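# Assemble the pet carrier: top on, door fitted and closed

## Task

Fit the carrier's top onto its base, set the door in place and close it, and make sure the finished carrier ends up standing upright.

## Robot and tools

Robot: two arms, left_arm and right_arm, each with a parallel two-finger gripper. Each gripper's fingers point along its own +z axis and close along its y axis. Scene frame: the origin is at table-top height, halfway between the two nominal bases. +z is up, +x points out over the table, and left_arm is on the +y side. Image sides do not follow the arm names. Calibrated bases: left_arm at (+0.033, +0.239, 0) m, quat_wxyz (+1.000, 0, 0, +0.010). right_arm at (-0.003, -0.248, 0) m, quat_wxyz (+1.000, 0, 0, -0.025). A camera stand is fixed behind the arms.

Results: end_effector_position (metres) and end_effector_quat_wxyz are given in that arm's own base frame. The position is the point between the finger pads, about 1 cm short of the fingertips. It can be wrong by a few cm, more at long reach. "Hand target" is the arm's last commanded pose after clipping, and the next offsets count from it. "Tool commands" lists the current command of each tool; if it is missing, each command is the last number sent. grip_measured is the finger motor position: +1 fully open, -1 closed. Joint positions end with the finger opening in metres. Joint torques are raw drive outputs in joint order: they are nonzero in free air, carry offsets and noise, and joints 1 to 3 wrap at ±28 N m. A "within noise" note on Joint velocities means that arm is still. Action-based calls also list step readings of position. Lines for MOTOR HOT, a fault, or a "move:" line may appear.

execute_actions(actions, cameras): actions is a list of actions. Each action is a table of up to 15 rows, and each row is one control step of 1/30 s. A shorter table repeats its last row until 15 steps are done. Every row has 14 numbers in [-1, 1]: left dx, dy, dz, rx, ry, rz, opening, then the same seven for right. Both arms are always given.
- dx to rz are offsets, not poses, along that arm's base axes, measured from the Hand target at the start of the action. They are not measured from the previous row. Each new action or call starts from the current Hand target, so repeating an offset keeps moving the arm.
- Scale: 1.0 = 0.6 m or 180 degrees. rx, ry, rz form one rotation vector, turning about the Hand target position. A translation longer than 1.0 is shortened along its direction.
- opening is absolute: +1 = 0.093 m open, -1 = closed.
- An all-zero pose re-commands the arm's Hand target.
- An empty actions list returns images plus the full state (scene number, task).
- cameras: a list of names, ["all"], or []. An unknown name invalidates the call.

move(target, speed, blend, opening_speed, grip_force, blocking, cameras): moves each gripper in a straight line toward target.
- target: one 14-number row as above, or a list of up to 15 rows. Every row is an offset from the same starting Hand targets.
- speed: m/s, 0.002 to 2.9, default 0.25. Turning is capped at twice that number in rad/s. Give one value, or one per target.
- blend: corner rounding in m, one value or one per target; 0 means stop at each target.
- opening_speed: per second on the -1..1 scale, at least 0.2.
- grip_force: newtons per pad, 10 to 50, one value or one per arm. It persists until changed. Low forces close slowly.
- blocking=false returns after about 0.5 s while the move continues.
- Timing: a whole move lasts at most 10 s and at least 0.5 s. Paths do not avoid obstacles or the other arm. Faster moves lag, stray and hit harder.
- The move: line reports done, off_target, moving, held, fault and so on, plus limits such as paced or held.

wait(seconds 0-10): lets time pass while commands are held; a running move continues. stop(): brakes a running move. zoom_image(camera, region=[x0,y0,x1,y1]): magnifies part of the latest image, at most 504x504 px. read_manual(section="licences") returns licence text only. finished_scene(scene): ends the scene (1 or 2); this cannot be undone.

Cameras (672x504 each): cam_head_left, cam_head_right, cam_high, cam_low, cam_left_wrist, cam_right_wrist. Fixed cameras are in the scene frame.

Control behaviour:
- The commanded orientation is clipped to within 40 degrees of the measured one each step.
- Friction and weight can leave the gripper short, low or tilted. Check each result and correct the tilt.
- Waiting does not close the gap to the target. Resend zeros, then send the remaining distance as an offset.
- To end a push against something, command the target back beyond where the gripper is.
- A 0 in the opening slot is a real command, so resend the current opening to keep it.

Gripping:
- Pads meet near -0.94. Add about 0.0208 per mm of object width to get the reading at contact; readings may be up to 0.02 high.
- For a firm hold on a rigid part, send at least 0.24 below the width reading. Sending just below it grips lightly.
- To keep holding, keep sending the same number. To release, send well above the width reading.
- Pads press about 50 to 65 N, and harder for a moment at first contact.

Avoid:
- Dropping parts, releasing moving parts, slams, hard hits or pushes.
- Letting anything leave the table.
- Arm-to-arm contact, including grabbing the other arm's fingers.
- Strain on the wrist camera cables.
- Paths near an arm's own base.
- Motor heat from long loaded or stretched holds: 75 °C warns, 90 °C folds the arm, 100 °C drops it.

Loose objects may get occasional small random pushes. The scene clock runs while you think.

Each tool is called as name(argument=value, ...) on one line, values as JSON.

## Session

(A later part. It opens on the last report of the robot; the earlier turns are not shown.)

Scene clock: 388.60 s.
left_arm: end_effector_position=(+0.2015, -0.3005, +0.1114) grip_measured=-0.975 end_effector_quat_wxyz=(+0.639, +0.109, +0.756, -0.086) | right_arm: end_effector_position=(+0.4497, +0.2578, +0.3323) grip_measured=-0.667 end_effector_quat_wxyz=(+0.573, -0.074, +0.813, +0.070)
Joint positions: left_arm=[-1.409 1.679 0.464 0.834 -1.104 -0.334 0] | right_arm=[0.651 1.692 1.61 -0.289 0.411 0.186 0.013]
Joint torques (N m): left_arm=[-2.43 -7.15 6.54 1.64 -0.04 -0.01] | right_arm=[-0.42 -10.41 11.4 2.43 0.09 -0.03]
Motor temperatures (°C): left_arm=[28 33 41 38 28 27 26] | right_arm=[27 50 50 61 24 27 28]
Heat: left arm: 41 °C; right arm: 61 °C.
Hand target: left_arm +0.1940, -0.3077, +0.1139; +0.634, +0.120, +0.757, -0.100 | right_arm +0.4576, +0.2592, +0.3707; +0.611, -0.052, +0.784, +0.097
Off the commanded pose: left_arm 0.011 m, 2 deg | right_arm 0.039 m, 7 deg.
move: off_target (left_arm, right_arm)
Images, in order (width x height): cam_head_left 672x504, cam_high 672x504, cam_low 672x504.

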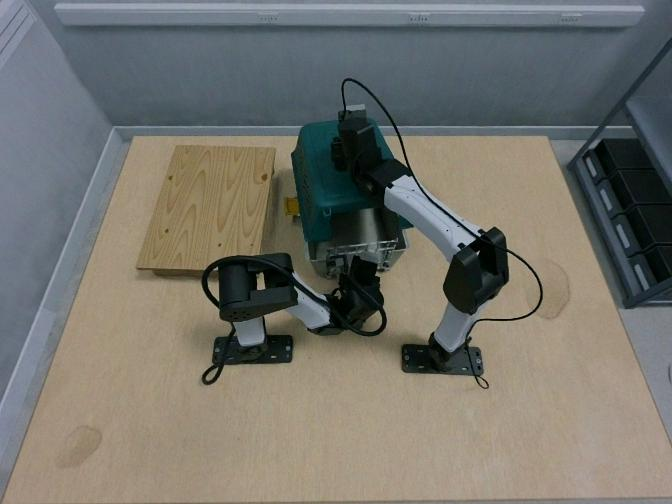

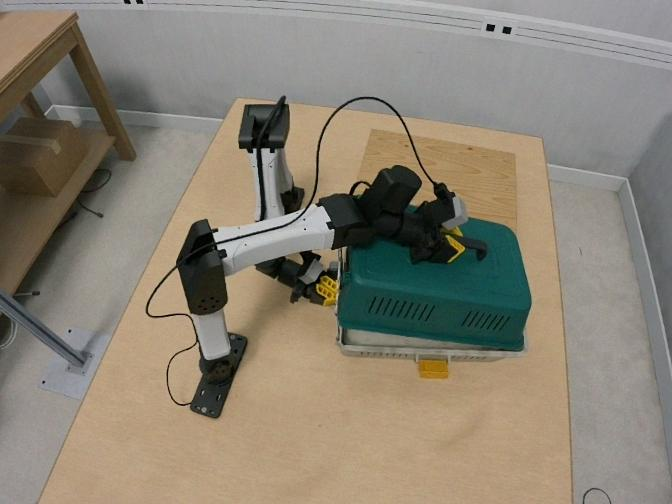

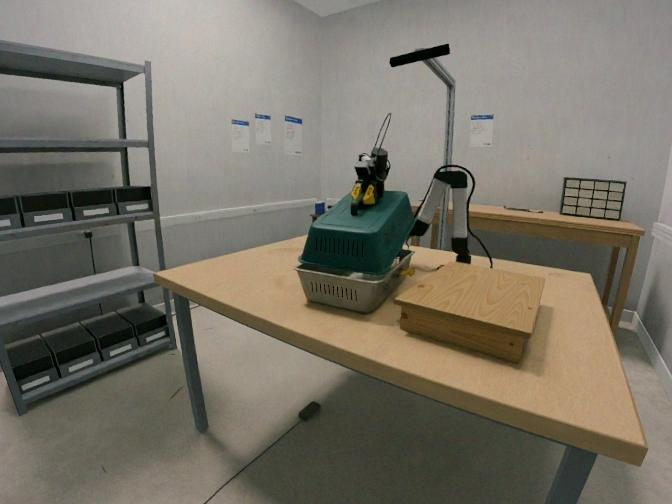

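move(target=[0,0,0,0,0,0,-1,0.0,0,0.05,-0.01,-0.055,0,-1], speed=0.1, cameras=["cam_high","cam_low","cam_head_left"])

zoom_image(camera="cam_high", region=[300, 190, 530, 375])

zoom_image(camera="cam_low", region=[260, 185, 445, 325])

zoom_image(camera="cam_head_left", region=[295, 195, 425, 275])

Scene clock: 401.63 s.
left_arm: end_effector_position=(+0.2015, -0.3005, +0.1114) grip_measured=-0.975 end_effector_quat_wxyz=(+0.639, +0.109, +0.756, -0.086) | right_arm: end_effector_position=(+0.4592, +0.2632, +0.3621) grip_measured=-0.667 end_effector_quat_wxyz=(+0.634, -0.092, +0.765, +0.065)
Joint positions: left_arm=[-1.409 1.679 0.464 0.834 -1.104 -0.334 0] | right_arm=[0.651 1.692 1.586 -0.101 0.42 0.068 0.013]
Joint torques (N m): left_arm=[-2.43 -7.15 6.53 1.64 -0.04 -0.01] | right_arm=[0.36 -12.53 8.23 2.72 0.25 -0.17]
Motor temperatures (°C): left_arm=[28 34 40 39 28 27 26] | right_arm=[27 53 53 58 24 27 28]
Heat: left arm: 40 °C; right arm: 58 °C.
Hand target: left_arm +0.1940, -0.3077, +0.1139; +0.634, +0.120, +0.757, -0.100 | right_arm +0.4576, +0.2592, +0.4007; +0.676, -0.069, +0.730, +0.080
Off the commanded pose: left_arm 0.011 m, 2 deg | right_arm 0.039 m, 7 deg.
move: off_target (left_arm, right_arm)
Images, in order (width x height): cam_head_left 672x504, cam_high 672x504, cam_low 672x504.

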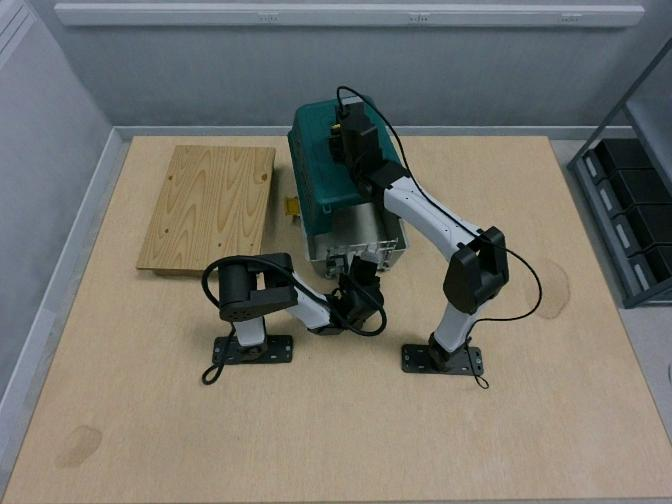

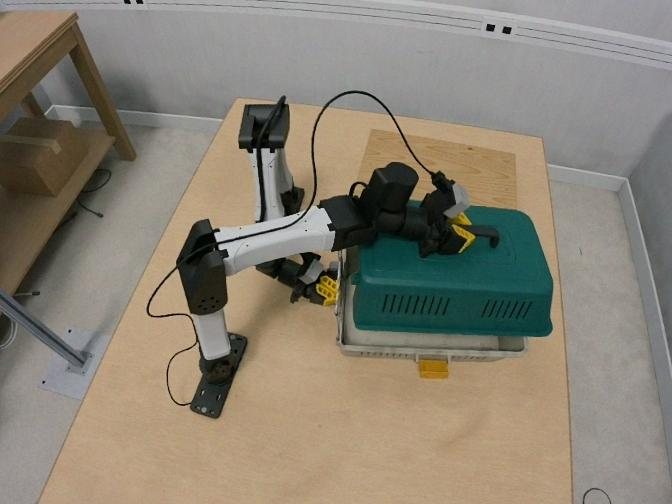

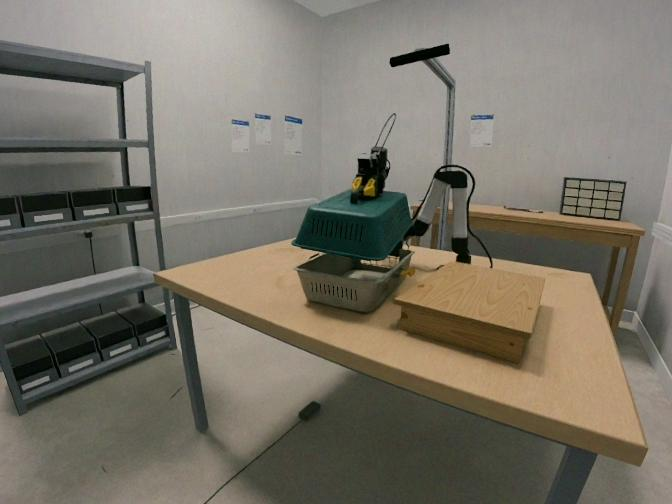

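Scaled by 2.191 from the camera's 672x504 image, which has a finer 960x720 frame.

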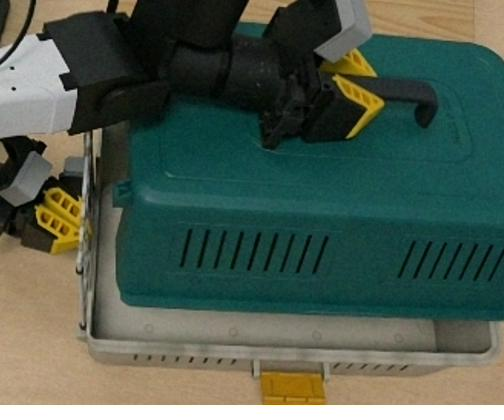

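Scaled by 2.724 from the camera's 672x504 image, which has a finer 960x720 frame.

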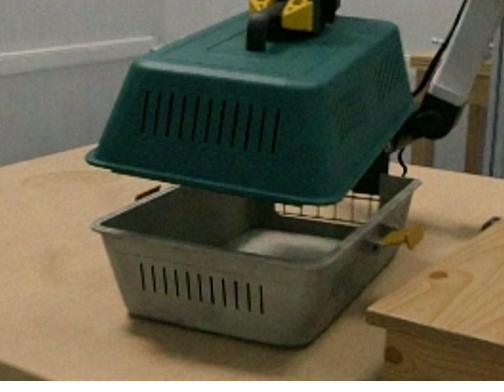

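Scaled by 3.877 from the camera's 672x504 image, which has a finer 960x720 frame.

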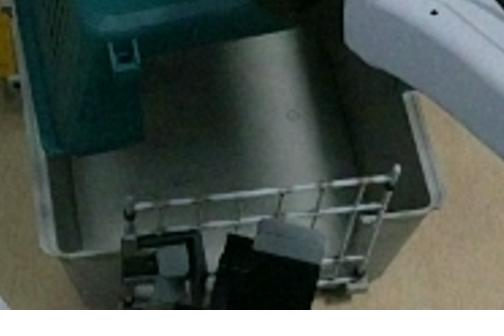

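move(target=[[0.0125,0,0,0,0,0,-1,-0.04,-0.008,-0.03,0,0,0,-1],[0.0125,0,0,0,0,0,-1,-0.04,-0.008,-0.09,0,0,0,-1]], speed=0.08, cameras=["cam_high","cam_low","cam_head_left"])

zoom_image(camera="cam_high", region=[300, 190, 530, 375])

zoom_image(camera="cam_low", region=[260, 185, 445, 325])

zoom_image(camera="cam_head_left", region=[295, 195, 425, 275])

Scene clock: 445.00 s.
left_arm: end_effector_position=(+0.2022, -0.3013, +0.1115) grip_measured=-0.975 end_effector_quat_wxyz=(+0.639, +0.110, +0.757, -0.088) | right_arm: end_effector_position=(+0.4371, +0.2522, +0.3201) grip_measured=-0.667 end_effector_quat_wxyz=(+0.647, -0.079, +0.756, +0.064)
Joint positions: left_arm=[-1.405 1.679 0.464 0.838 -1.095 -0.331 0] | right_arm=[0.674 1.595 1.281 0.14 0.465 0.073 0.013]
Joint torques (N m): left_arm=[0.03 -6.43 6.69 1.9 0.17 0.17] | right_arm=[0.98 -10.95 7.84 2.51 0.11 -0.22]
Motor temperatures (°C): left_arm=[28 35 39 39 28 27 26] | right_arm=[27 63 57 62 24 27 28]
Heat: left arm: 39 °C; right arm: 63 °C.
Hand target: left_arm +0.2015, -0.3077, +0.1139; +0.634, +0.120, +0.757, -0.100 | right_arm +0.4336, +0.2544, +0.3468; +0.676, -0.069, +0.730, +0.080
Off the commanded pose: left_arm 0.007 m, 2 deg | right_arm 0.027 m, 5 deg.
move: off_target (right_arm)
Images, in order (width x height): cam_head_left 672x504, cam_high 672x504, cam_low 672x504.

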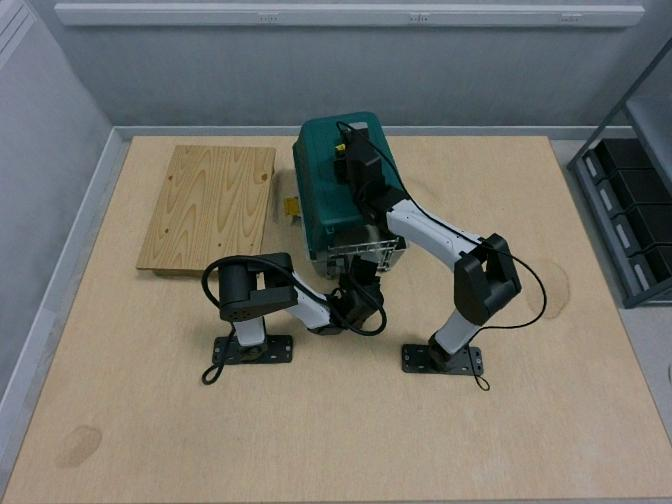

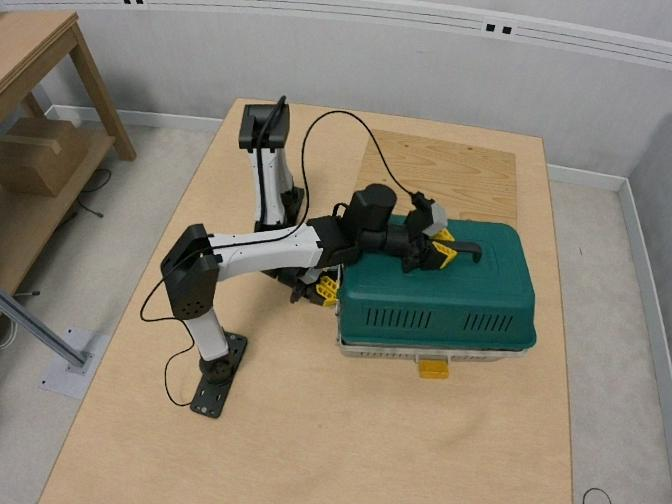

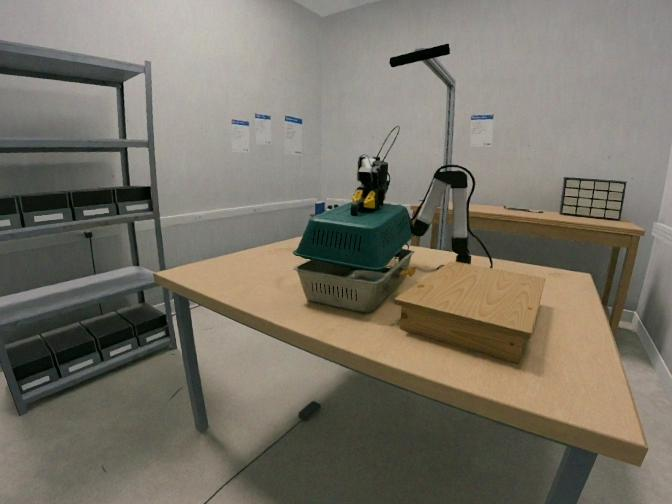

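Scaled by 2.191 from the camera's 672x504 image, which has a finer 960x720 frame.

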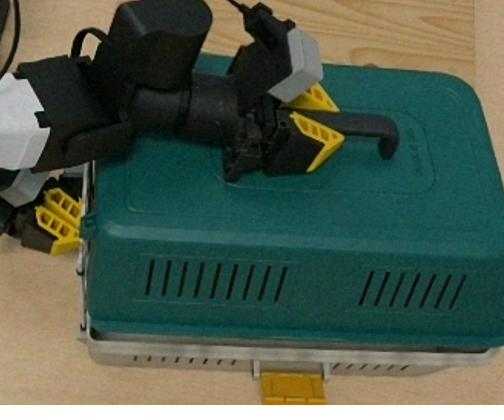

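Scaled by 2.724 from the camera's 672x504 image, which has a finer 960x720 frame.

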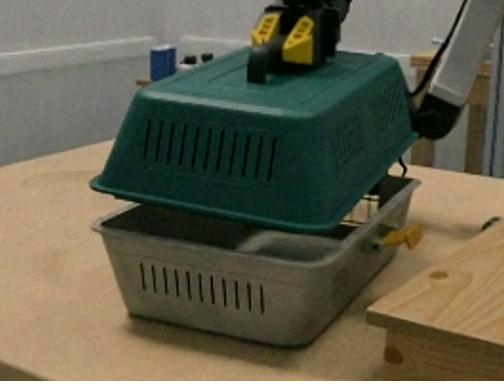

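Scaled by 3.877 from the camera's 672x504 image, which has a finer 960x720 frame.

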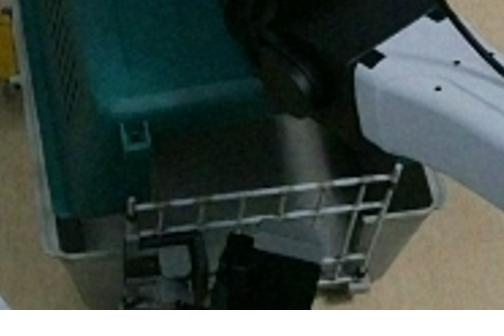

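move(target=[0.006,0,0,0,0,0,-1,-0.004,0.007,-0.058,0,0,0,-1], speed=0.08, cameras=["cam_high","cam_low","cam_head_left"])

zoom_image(camera="cam_high", region=[300, 190, 530, 375])

zoom_image(camera="cam_low", region=[260, 185, 445, 325])

zoom_image(camera="cam_head_left", region=[295, 195, 425, 275])

Scene clock: 455.37 s.
left_arm: end_effector_position=(+0.2030, -0.3019, +0.1113) grip_measured=-0.975 end_effector_quat_wxyz=(+0.638, +0.112, +0.757, -0.089) | right_arm: end_effector_position=(+0.4345, +0.2498, +0.2955) grip_measured=-0.667 end_effector_quat_wxyz=(+0.655, -0.072, +0.750, +0.062)
Joint positions: left_arm=[-1.401 1.679 0.464 0.84 -1.086 -0.326 0] | right_arm=[0.679 1.597 1.165 0.28 0.485 0.07 0.013]
Joint torques (N m): left_arm=[0.96 -6.12 6.82 2 0.22 0.21] | right_arm=[1.7 -9.36 7.6 2.47 0.06 -0.16]
Motor temperatures (°C): left_arm=[28 35 39 39 28 27 26] | right_arm=[27 61 56 61 24 27 28]
Heat: left arm: 39 °C; right arm: 61 °C.
Hand target: left_arm +0.2051, -0.3077, +0.1139; +0.634, +0.120, +0.757, -0.100 | right_arm +0.4312, +0.2585, +0.3119; +0.676, -0.069, +0.730, +0.080
Off the commanded pose: left_arm 0.007 m, 2 deg | right_arm 0.019 m, 4 deg.
move: off_target (right_arm)
Images, in order (width x height): cam_head_left 672x504, cam_high 672x504, cam_low 672x504.

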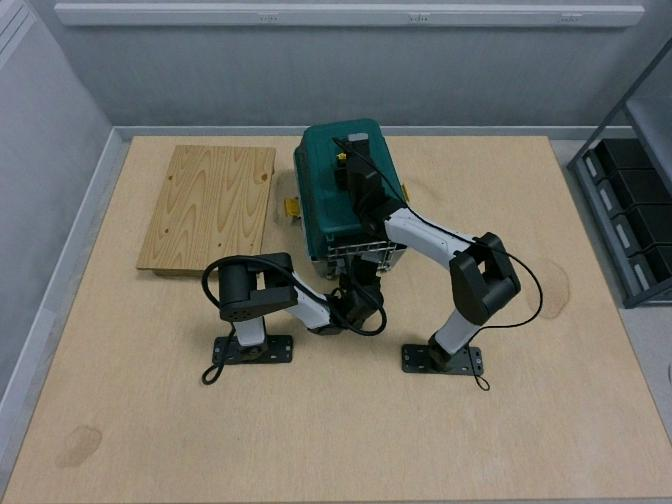

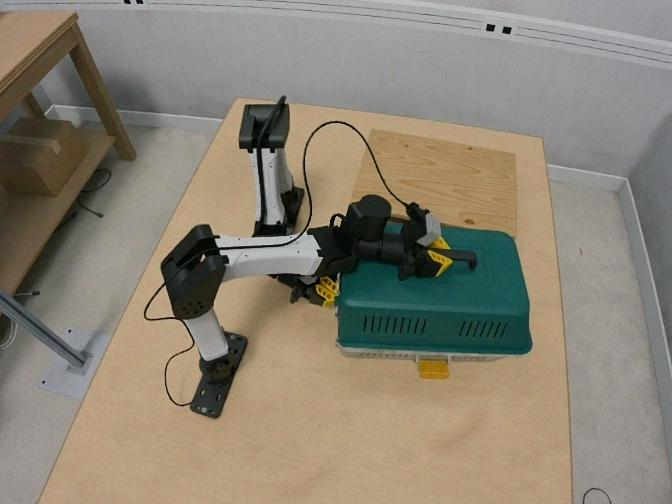

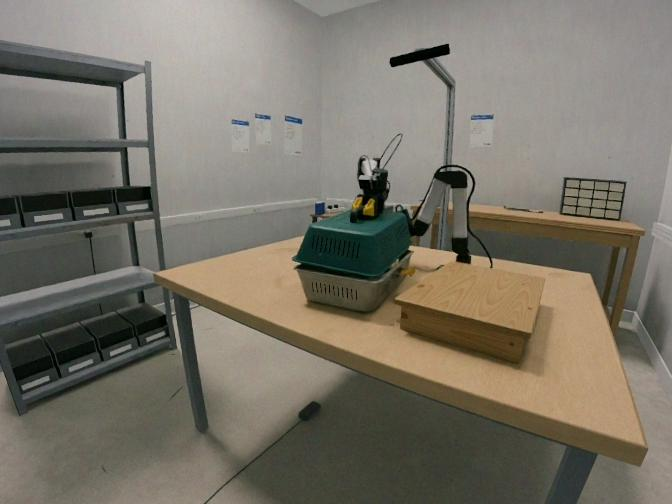

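Scaled by 2.191 from the camera's 672x504 image, which has a finer 960x720 frame.

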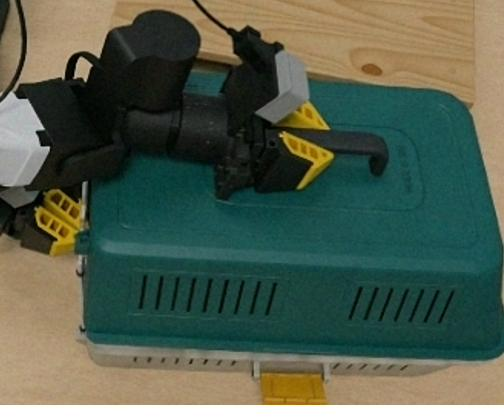

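Scaled by 2.724 from the camera's 672x504 image, which has a finer 960x720 frame.

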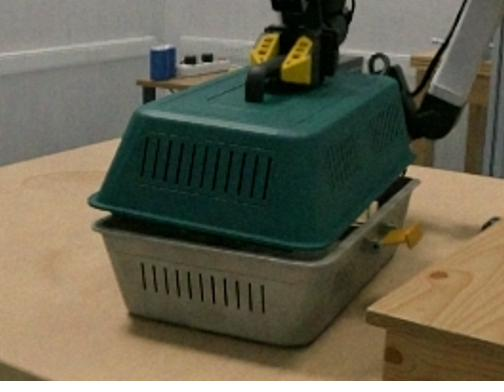

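Scaled by 3.877 from the camera's 672x504 image, which has a finer 960x720 frame.

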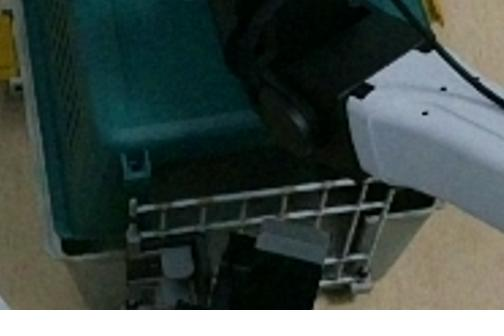

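move(target=[[0.0,0,0,0,0,0,-1,0.005,0.014,0.01,0,0,0,-1],[0,0,0,0,0,0,-1,0.005,0.014,-0.025,0,0.0,0,-1]], speed=0.06, cameras=["cam_high","cam_low","cam_head_left"])

zoom_image(camera="cam_high", region=[300, 190, 530, 375])

zoom_image(camera="cam_low", region=[260, 185, 445, 325])

zoom_image(camera="cam_head_left", region=[295, 195, 425, 275])

Scene clock: 471.53 s.
left_arm: end_effector_position=(+0.2038, -0.3024, +0.1116) grip_measured=-0.975 end_effector_quat_wxyz=(+0.637, +0.112, +0.757, -0.092) | right_arm: end_effector_position=(+0.4359, +0.2581, +0.2838) grip_measured=-0.667 end_effector_quat_wxyz=(+0.657, -0.072, +0.748, +0.062)
Joint positions: left_arm=[-1.397 1.679 0.464 0.845 -1.08 -0.326 0] | right_arm=[0.695 1.631 1.148 0.336 0.501 0.069 0.013]
Joint torques (N m): left_arm=[0.62 -6.08 6.83 1.96 0.15 0.21] | right_arm=[1.46 -8.96 7.5 2.49 0.02 -0.15]
Motor temperatures (°C): left_arm=[28 35 39 39 28 27 26] | right_arm=[27 59 56 60 24 27 28]
Heat: left arm: 39 °C; right arm: 60 °C.
Hand target: left_arm +0.2051, -0.3076, +0.1139; +0.634, +0.120, +0.757, -0.099 | right_arm +0.4342, +0.2670, +0.2970; +0.676, -0.069, +0.730, +0.080
Off the commanded pose: left_arm 0.006 m, 1 deg | right_arm 0.016 m, 4 deg.
move: off_target (right_arm)
Images, in order (width x height): cam_head_left 672x504, cam_high 672x504, cam_low 672x504.

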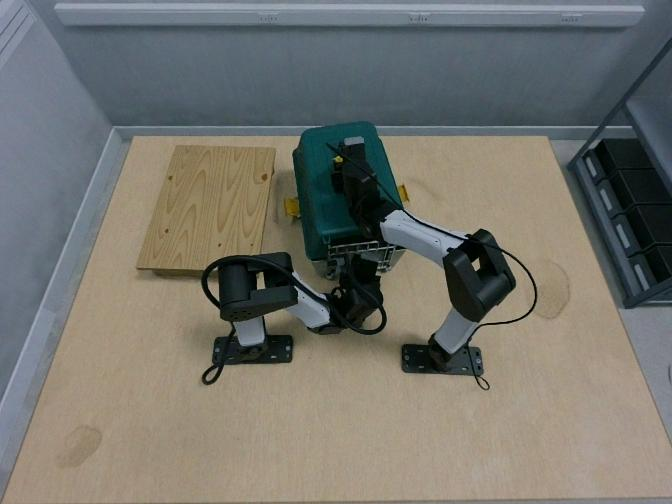

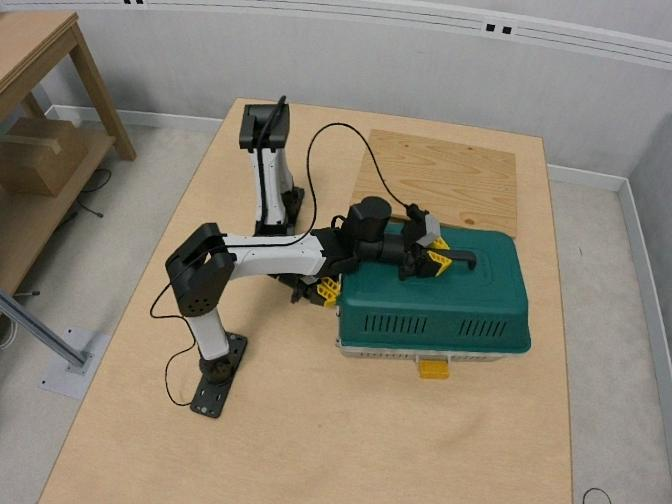

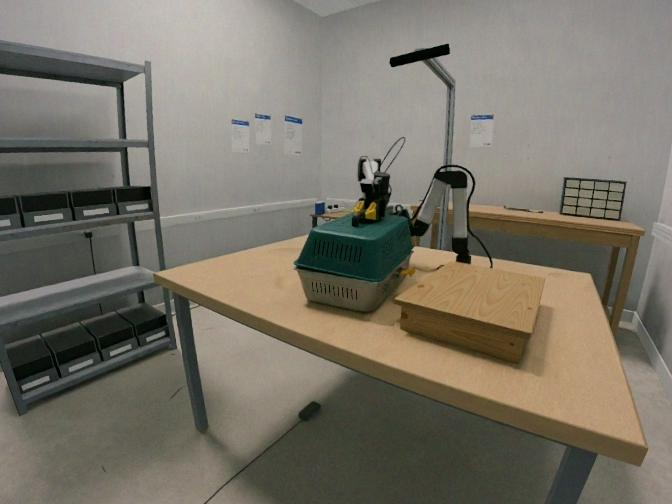

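Scaled by 2.191 from the camera's 672x504 image, which has a finer 960x720 frame.

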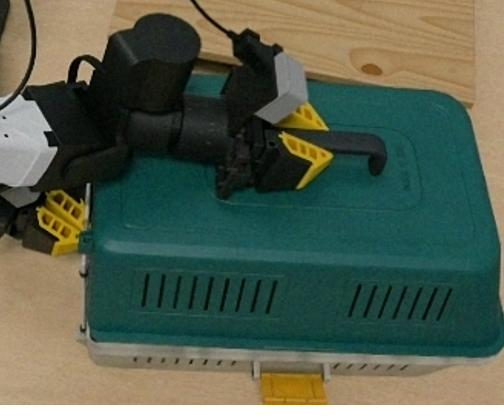

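Scaled by 2.724 from the camera's 672x504 image, which has a finer 960x720 frame.

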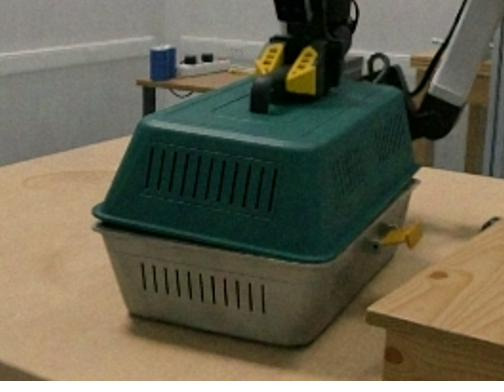

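Scaled by 3.877 from the camera's 672x504 image, which has a finer 960x720 frame.

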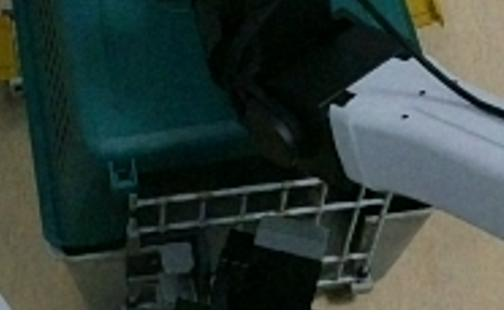

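move(target=[[0.0,0,0,0,0,0,-1,0.003,-0.012,0.0,0,0,0.003,-1],[0,0,0,0,0,0,-1,0.003,-0.012,-0.025,0,0.0,0.003,-1]], speed=0.05, cameras=["cam_high","cam_low","cam_head_left"])

zoom_image(camera="cam_high", region=[300, 190, 530, 375])

zoom_image(camera="cam_low", region=[260, 185, 445, 325])

zoom_image(camera="cam_head_left", region=[305, 225, 355, 275])

zoom_image(camera="cam_head_left", region=[365, 215, 415, 265])

Scene clock: 493.37 s.
left_arm: end_effector_position=(+0.2037, -0.3025, +0.1116) grip_measured=-0.975 end_effector_quat_wxyz=(+0.637, +0.112, +0.757, -0.092) | right_arm: end_effector_position=(+0.4346, +0.2551, +0.2763) grip_measured=-0.667 end_effector_quat_wxyz=(+0.665, -0.067, +0.740, +0.068)
Joint positions: left_arm=[-1.397 1.679 0.464 0.845 -1.079 -0.326 0] | right_arm=[0.69 1.631 1.092 0.419 0.494 0.069 0.013]
Joint torques (N m): left_arm=[0.64 -6.09 6.83 1.96 0.14 0.21] | right_arm=[-0.06 -8.64 7.06 2.32 -0.22 -0.2]
Motor temperatures (°C): left_arm=[28 34 39 39 28 27 26] | right_arm=[27 57 56 55 24 27 28]
Heat: left arm: 39 °C; right arm: 57 °C.
Hand target: left_arm +0.2051, -0.3077, +0.1139; +0.634, +0.120, +0.757, -0.100 | right_arm +0.4360, +0.2598, +0.2820; +0.675, -0.073, +0.729, +0.083
Off the commanded pose: left_arm 0.006 m, 1 deg | right_arm 0.008 m, 2 deg.
move: done
Images, in order (width x height): cam_head_left 672x504, cam_high 672x504, cam_low 672x504.

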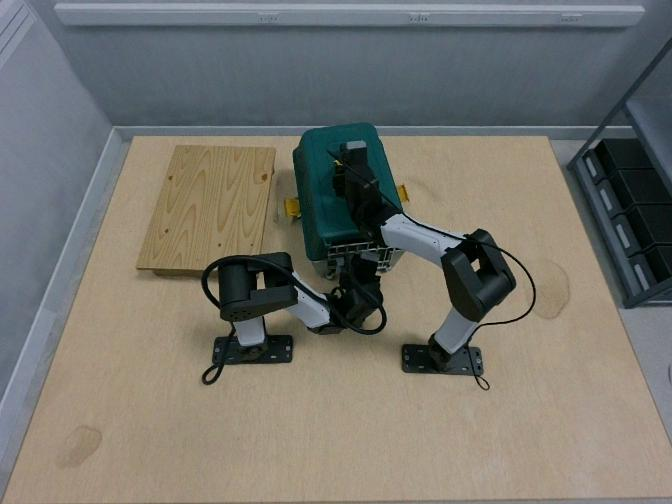

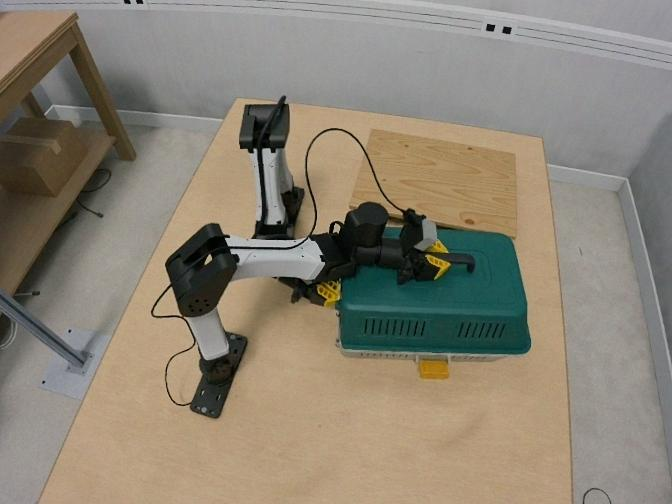

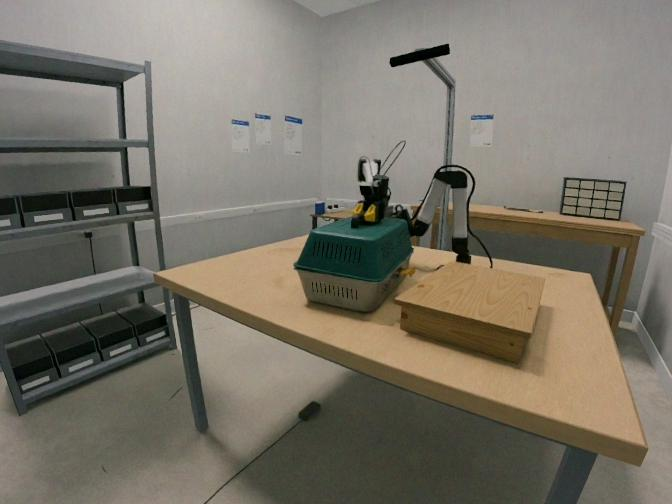

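Scaled by 2.191 from the camera's 672x504 image, which has a finer 960x720 frame.

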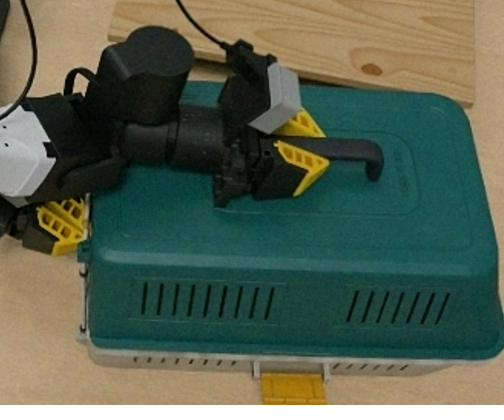

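Scaled by 2.724 from the camera's 672x504 image, which has a finer 960x720 frame.

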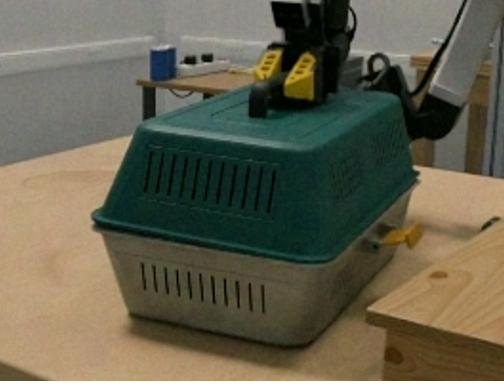

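Scaled by 10.080 from the camera's 672x504 image, which has a finer 960x720 frame.

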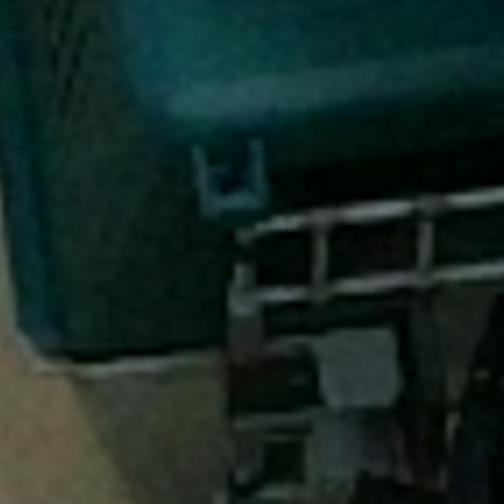

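Scaled by 10.080 from the camera's 672x504 image, which has a finer 960x720 frame.

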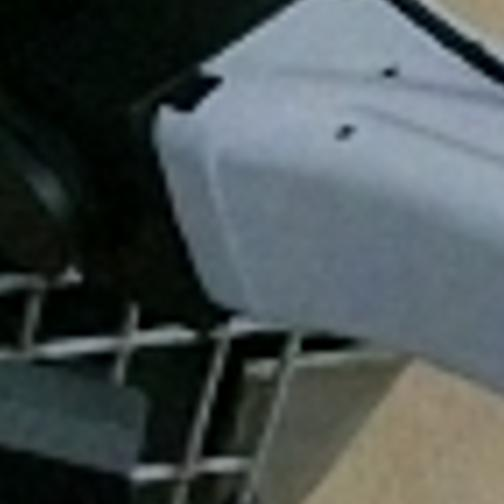

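move(target=[[0.0,0,0,0,0,0,-1,0.0,-0.012,-0.01,0,0,0.0,-1],[0.005,0,0,0,0,0,-1,0.0,-0.012,-0.025,0,-0.02,0.0,-1],[0.012,0,0,0,0,0,-1,0.0,-0.012,-0.03,0,-0.025,0.0,-1]], speed=0.04, cameras=["cam_high","cam_low","cam_head_left"])

zoom_image(camera="cam_low", region=[260, 185, 445, 325])

zoom_image(camera="cam_head_left", region=[305, 225, 355, 275])

zoom_image(camera="cam_high", region=[310, 235, 400, 375])

Scene clock: 506.30 s.
left_arm: end_effector_position=(+0.2072, -0.3035, +0.1116) grip_measured=-0.975 end_effector_quat_wxyz=(+0.635, +0.115, +0.758, -0.095) | right_arm: end_effector_position=(+0.4320, +0.2494, +0.2753) grip_measured=-0.667 end_effector_quat_wxyz=(+0.695, -0.064, +0.712, +0.077)
Joint positions: left_arm=[-1.382 1.679 0.464 0.854 -1.055 -0.315 0] | right_arm=[0.68 1.632 1.001 0.606 0.48 0.032 0.013]
Joint torques (N m): left_arm=[1.73 -5.44 7.13 2.1 0.13 0.28] | right_arm=[-0.5 -5.7 4.57 2.76 -0.22 -0.35]
Motor temperatures (°C): left_arm=[28 34 39 38 28 27 26] | right_arm=[27 56 55 55 24 27 28]
Heat: left arm: 39 °C; right arm: 56 °C.
Hand target: left_arm +0.2123, -0.3077, +0.1139; +0.634, +0.120, +0.757, -0.100 | right_arm +0.4360, +0.2526, +0.2640; +0.703, -0.076, +0.702, +0.080
Off the commanded pose: left_arm 0.007 m, 1 deg | right_arm 0.012 m, 2 deg.
move: off_target (right_arm)
Images, in order (width x height): cam_head_left 672x504, cam_high 672x504, cam_low 672x504.

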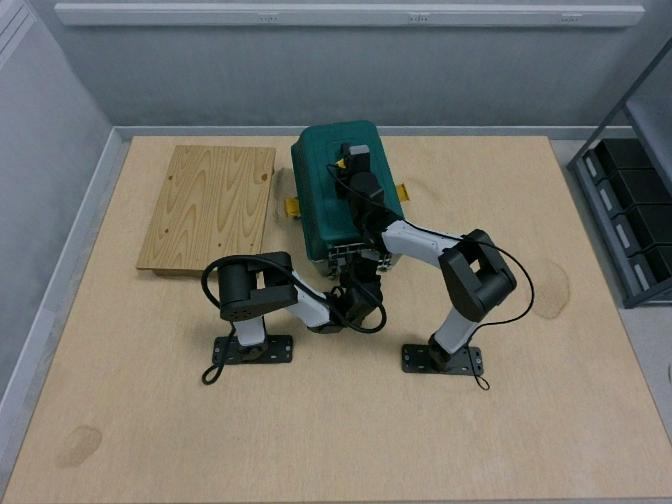

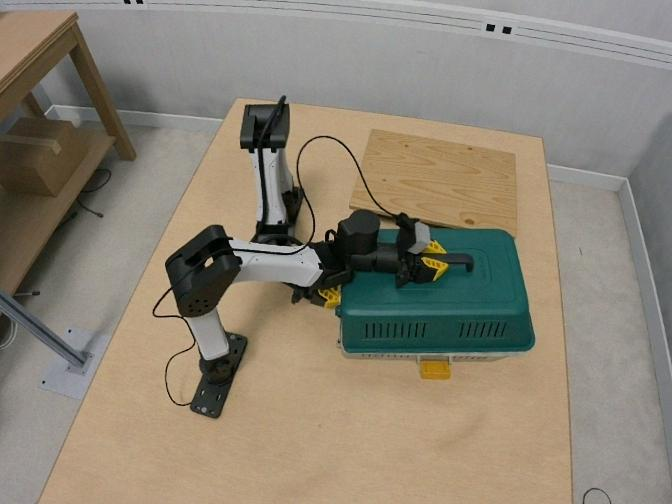

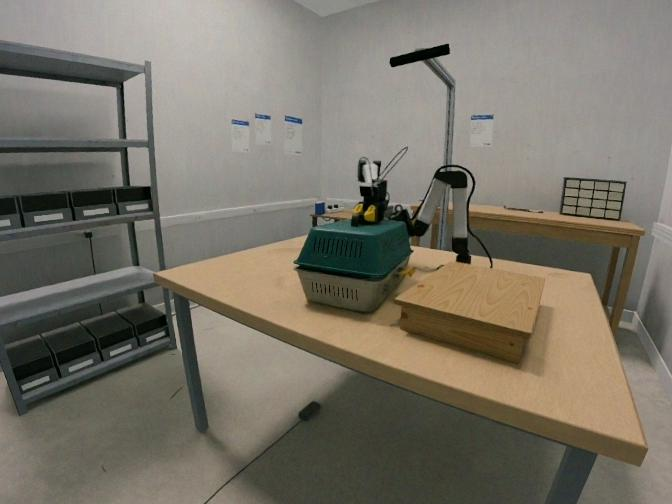

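Scaled by 2.724 from the camera's 672x504 image, which has a finer 960x720 frame.

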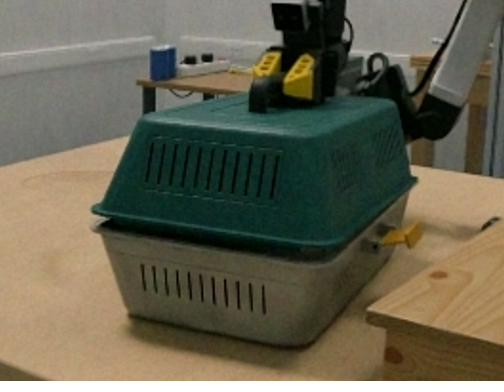

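Scaled by 10.080 from the camera's 672x504 image, which has a finer 960x720 frame.

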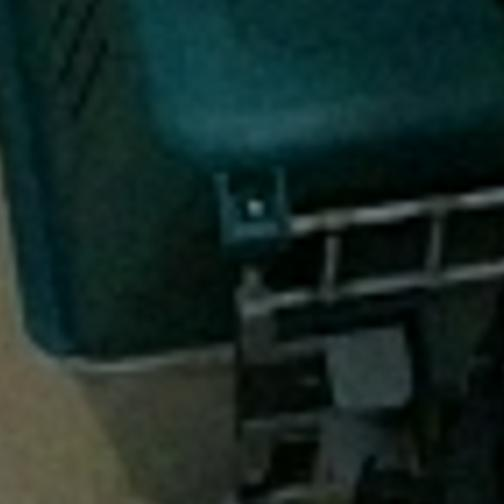

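Scaled by 3.600 from the camera's 672x504 image, which has a finer 960x720 frame.

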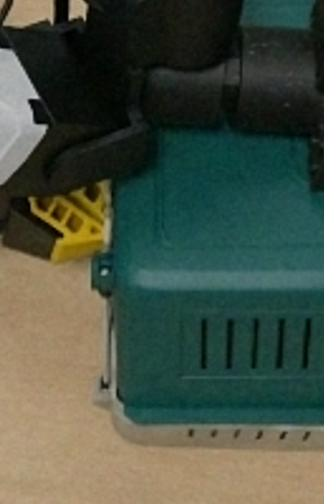

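move(target=[[0.0,0,0,0,0,0,-1,0.0,0,-0.02,0,0.03,0.0,-1],[0.005,0,0,0,0,0,-1,0.006,0,-0.035,0,0.05,0.0,-1]], speed=0.04, cameras=["cam_high","cam_low","cam_head_left"])

zoom_image(camera="cam_low", region=[260, 185, 445, 325])

zoom_image(camera="cam_head_left", region=[305, 225, 355, 275])

zoom_image(camera="cam_high", region=[310, 215, 550, 395])

Scene clock: 520.87 s.
left_arm: end_effector_position=(+0.2086, -0.3044, +0.1118) grip_measured=-0.975 end_effector_quat_wxyz=(+0.634, +0.117, +0.758, -0.097) | right_arm: end_effector_position=(+0.4350, +0.2495, +0.2702) grip_measured=-0.667 end_effector_quat_wxyz=(+0.679, -0.061, +0.726, +0.086)
Joint positions: left_arm=[-1.375 1.679 0.464 0.859 -1.041 -0.309 0] | right_arm=[0.671 1.633 1.023 0.541 0.461 0.073 0.013]
Joint torques (N m): left_arm=[2.22 -5.12 7.27 2.14 0.11 0.29] | right_arm=[-0.46 -6.57 7.58 1.21 -0.18 0.3]
Heat: left arm: 40 °C; right arm: 54 °C.
Hand target: left_arm +0.2153, -0.3077, +0.1139; +0.634, +0.120, +0.757, -0.100 | right_arm +0.4396, +0.2526, +0.2430; +0.646, -0.069, +0.755, +0.086
Off the commanded pose: left_arm 0.008 m, 0 deg | right_arm 0.028 m, 5 deg.
move: off_target (right_arm)
Images, in order (width x height): cam_head_left 672x504, cam_high 672x504, cam_low 672x504.

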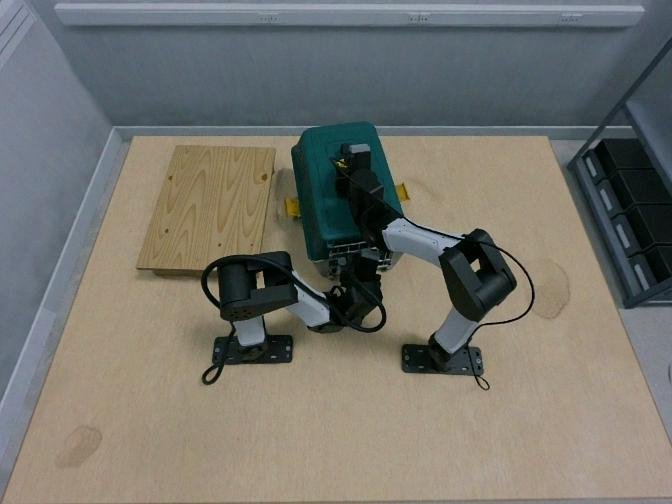

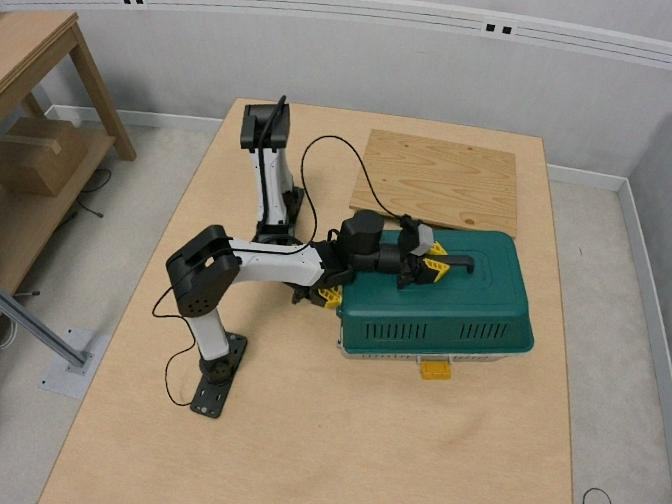

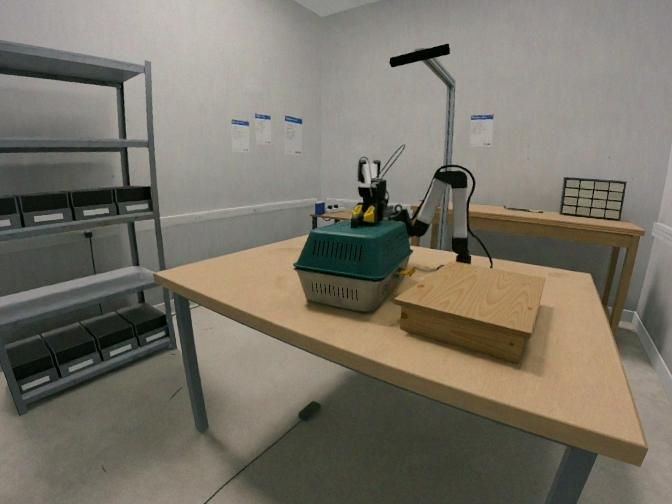

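Scaled by 2.724 from the camera's 672x504 image, which has a finer 960x720 frame.

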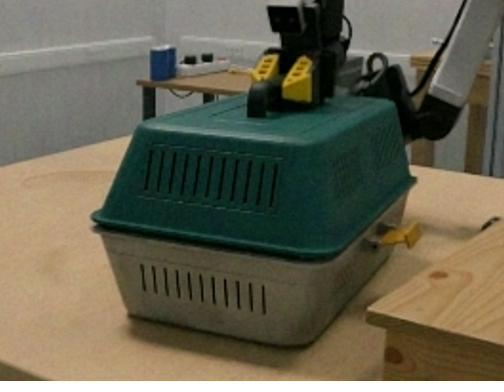

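Scaled by 10.080 from the camera's 672x504 image, which has a finer 960x720 frame.

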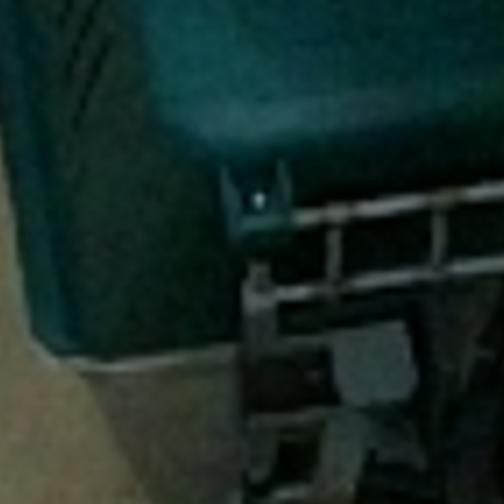

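Scaled by 2.100 from the camera's 672x504 image, which has a finer 960x720 frame.

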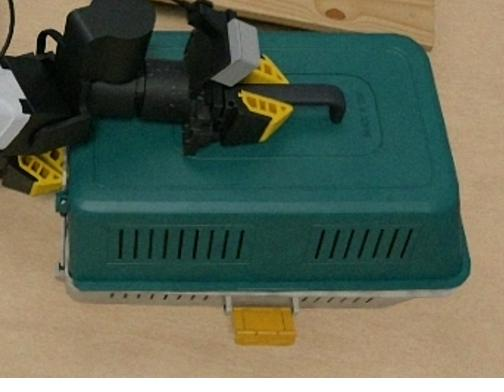

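zoom_image(camera="cam_low", region=[285, 240, 425, 315])

zoom_image(camera="cam_high", region=[325, 320, 435, 375])

zoom_image(camera="cam_high", region=[435, 300, 545, 375])

Scaled by 3.600 from the camera's 672x504 image, which has a finer 960x720 frame.

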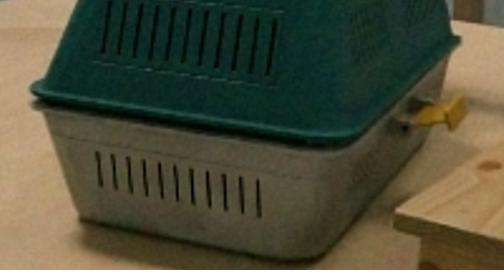

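Scaled by 4.582 from the camera's 672x504 image, which has a finer 960x720 frame.

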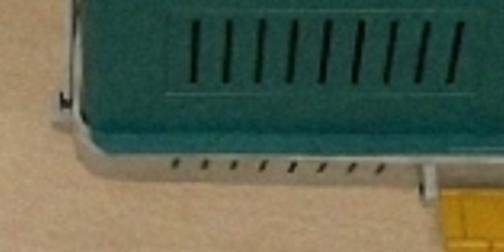

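Scaled by 4.582 from the camera's 672x504 image, which has a finer 960x720 frame.

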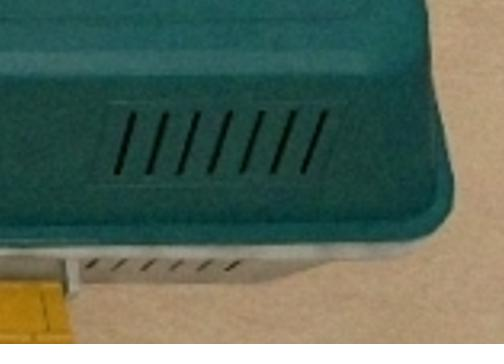

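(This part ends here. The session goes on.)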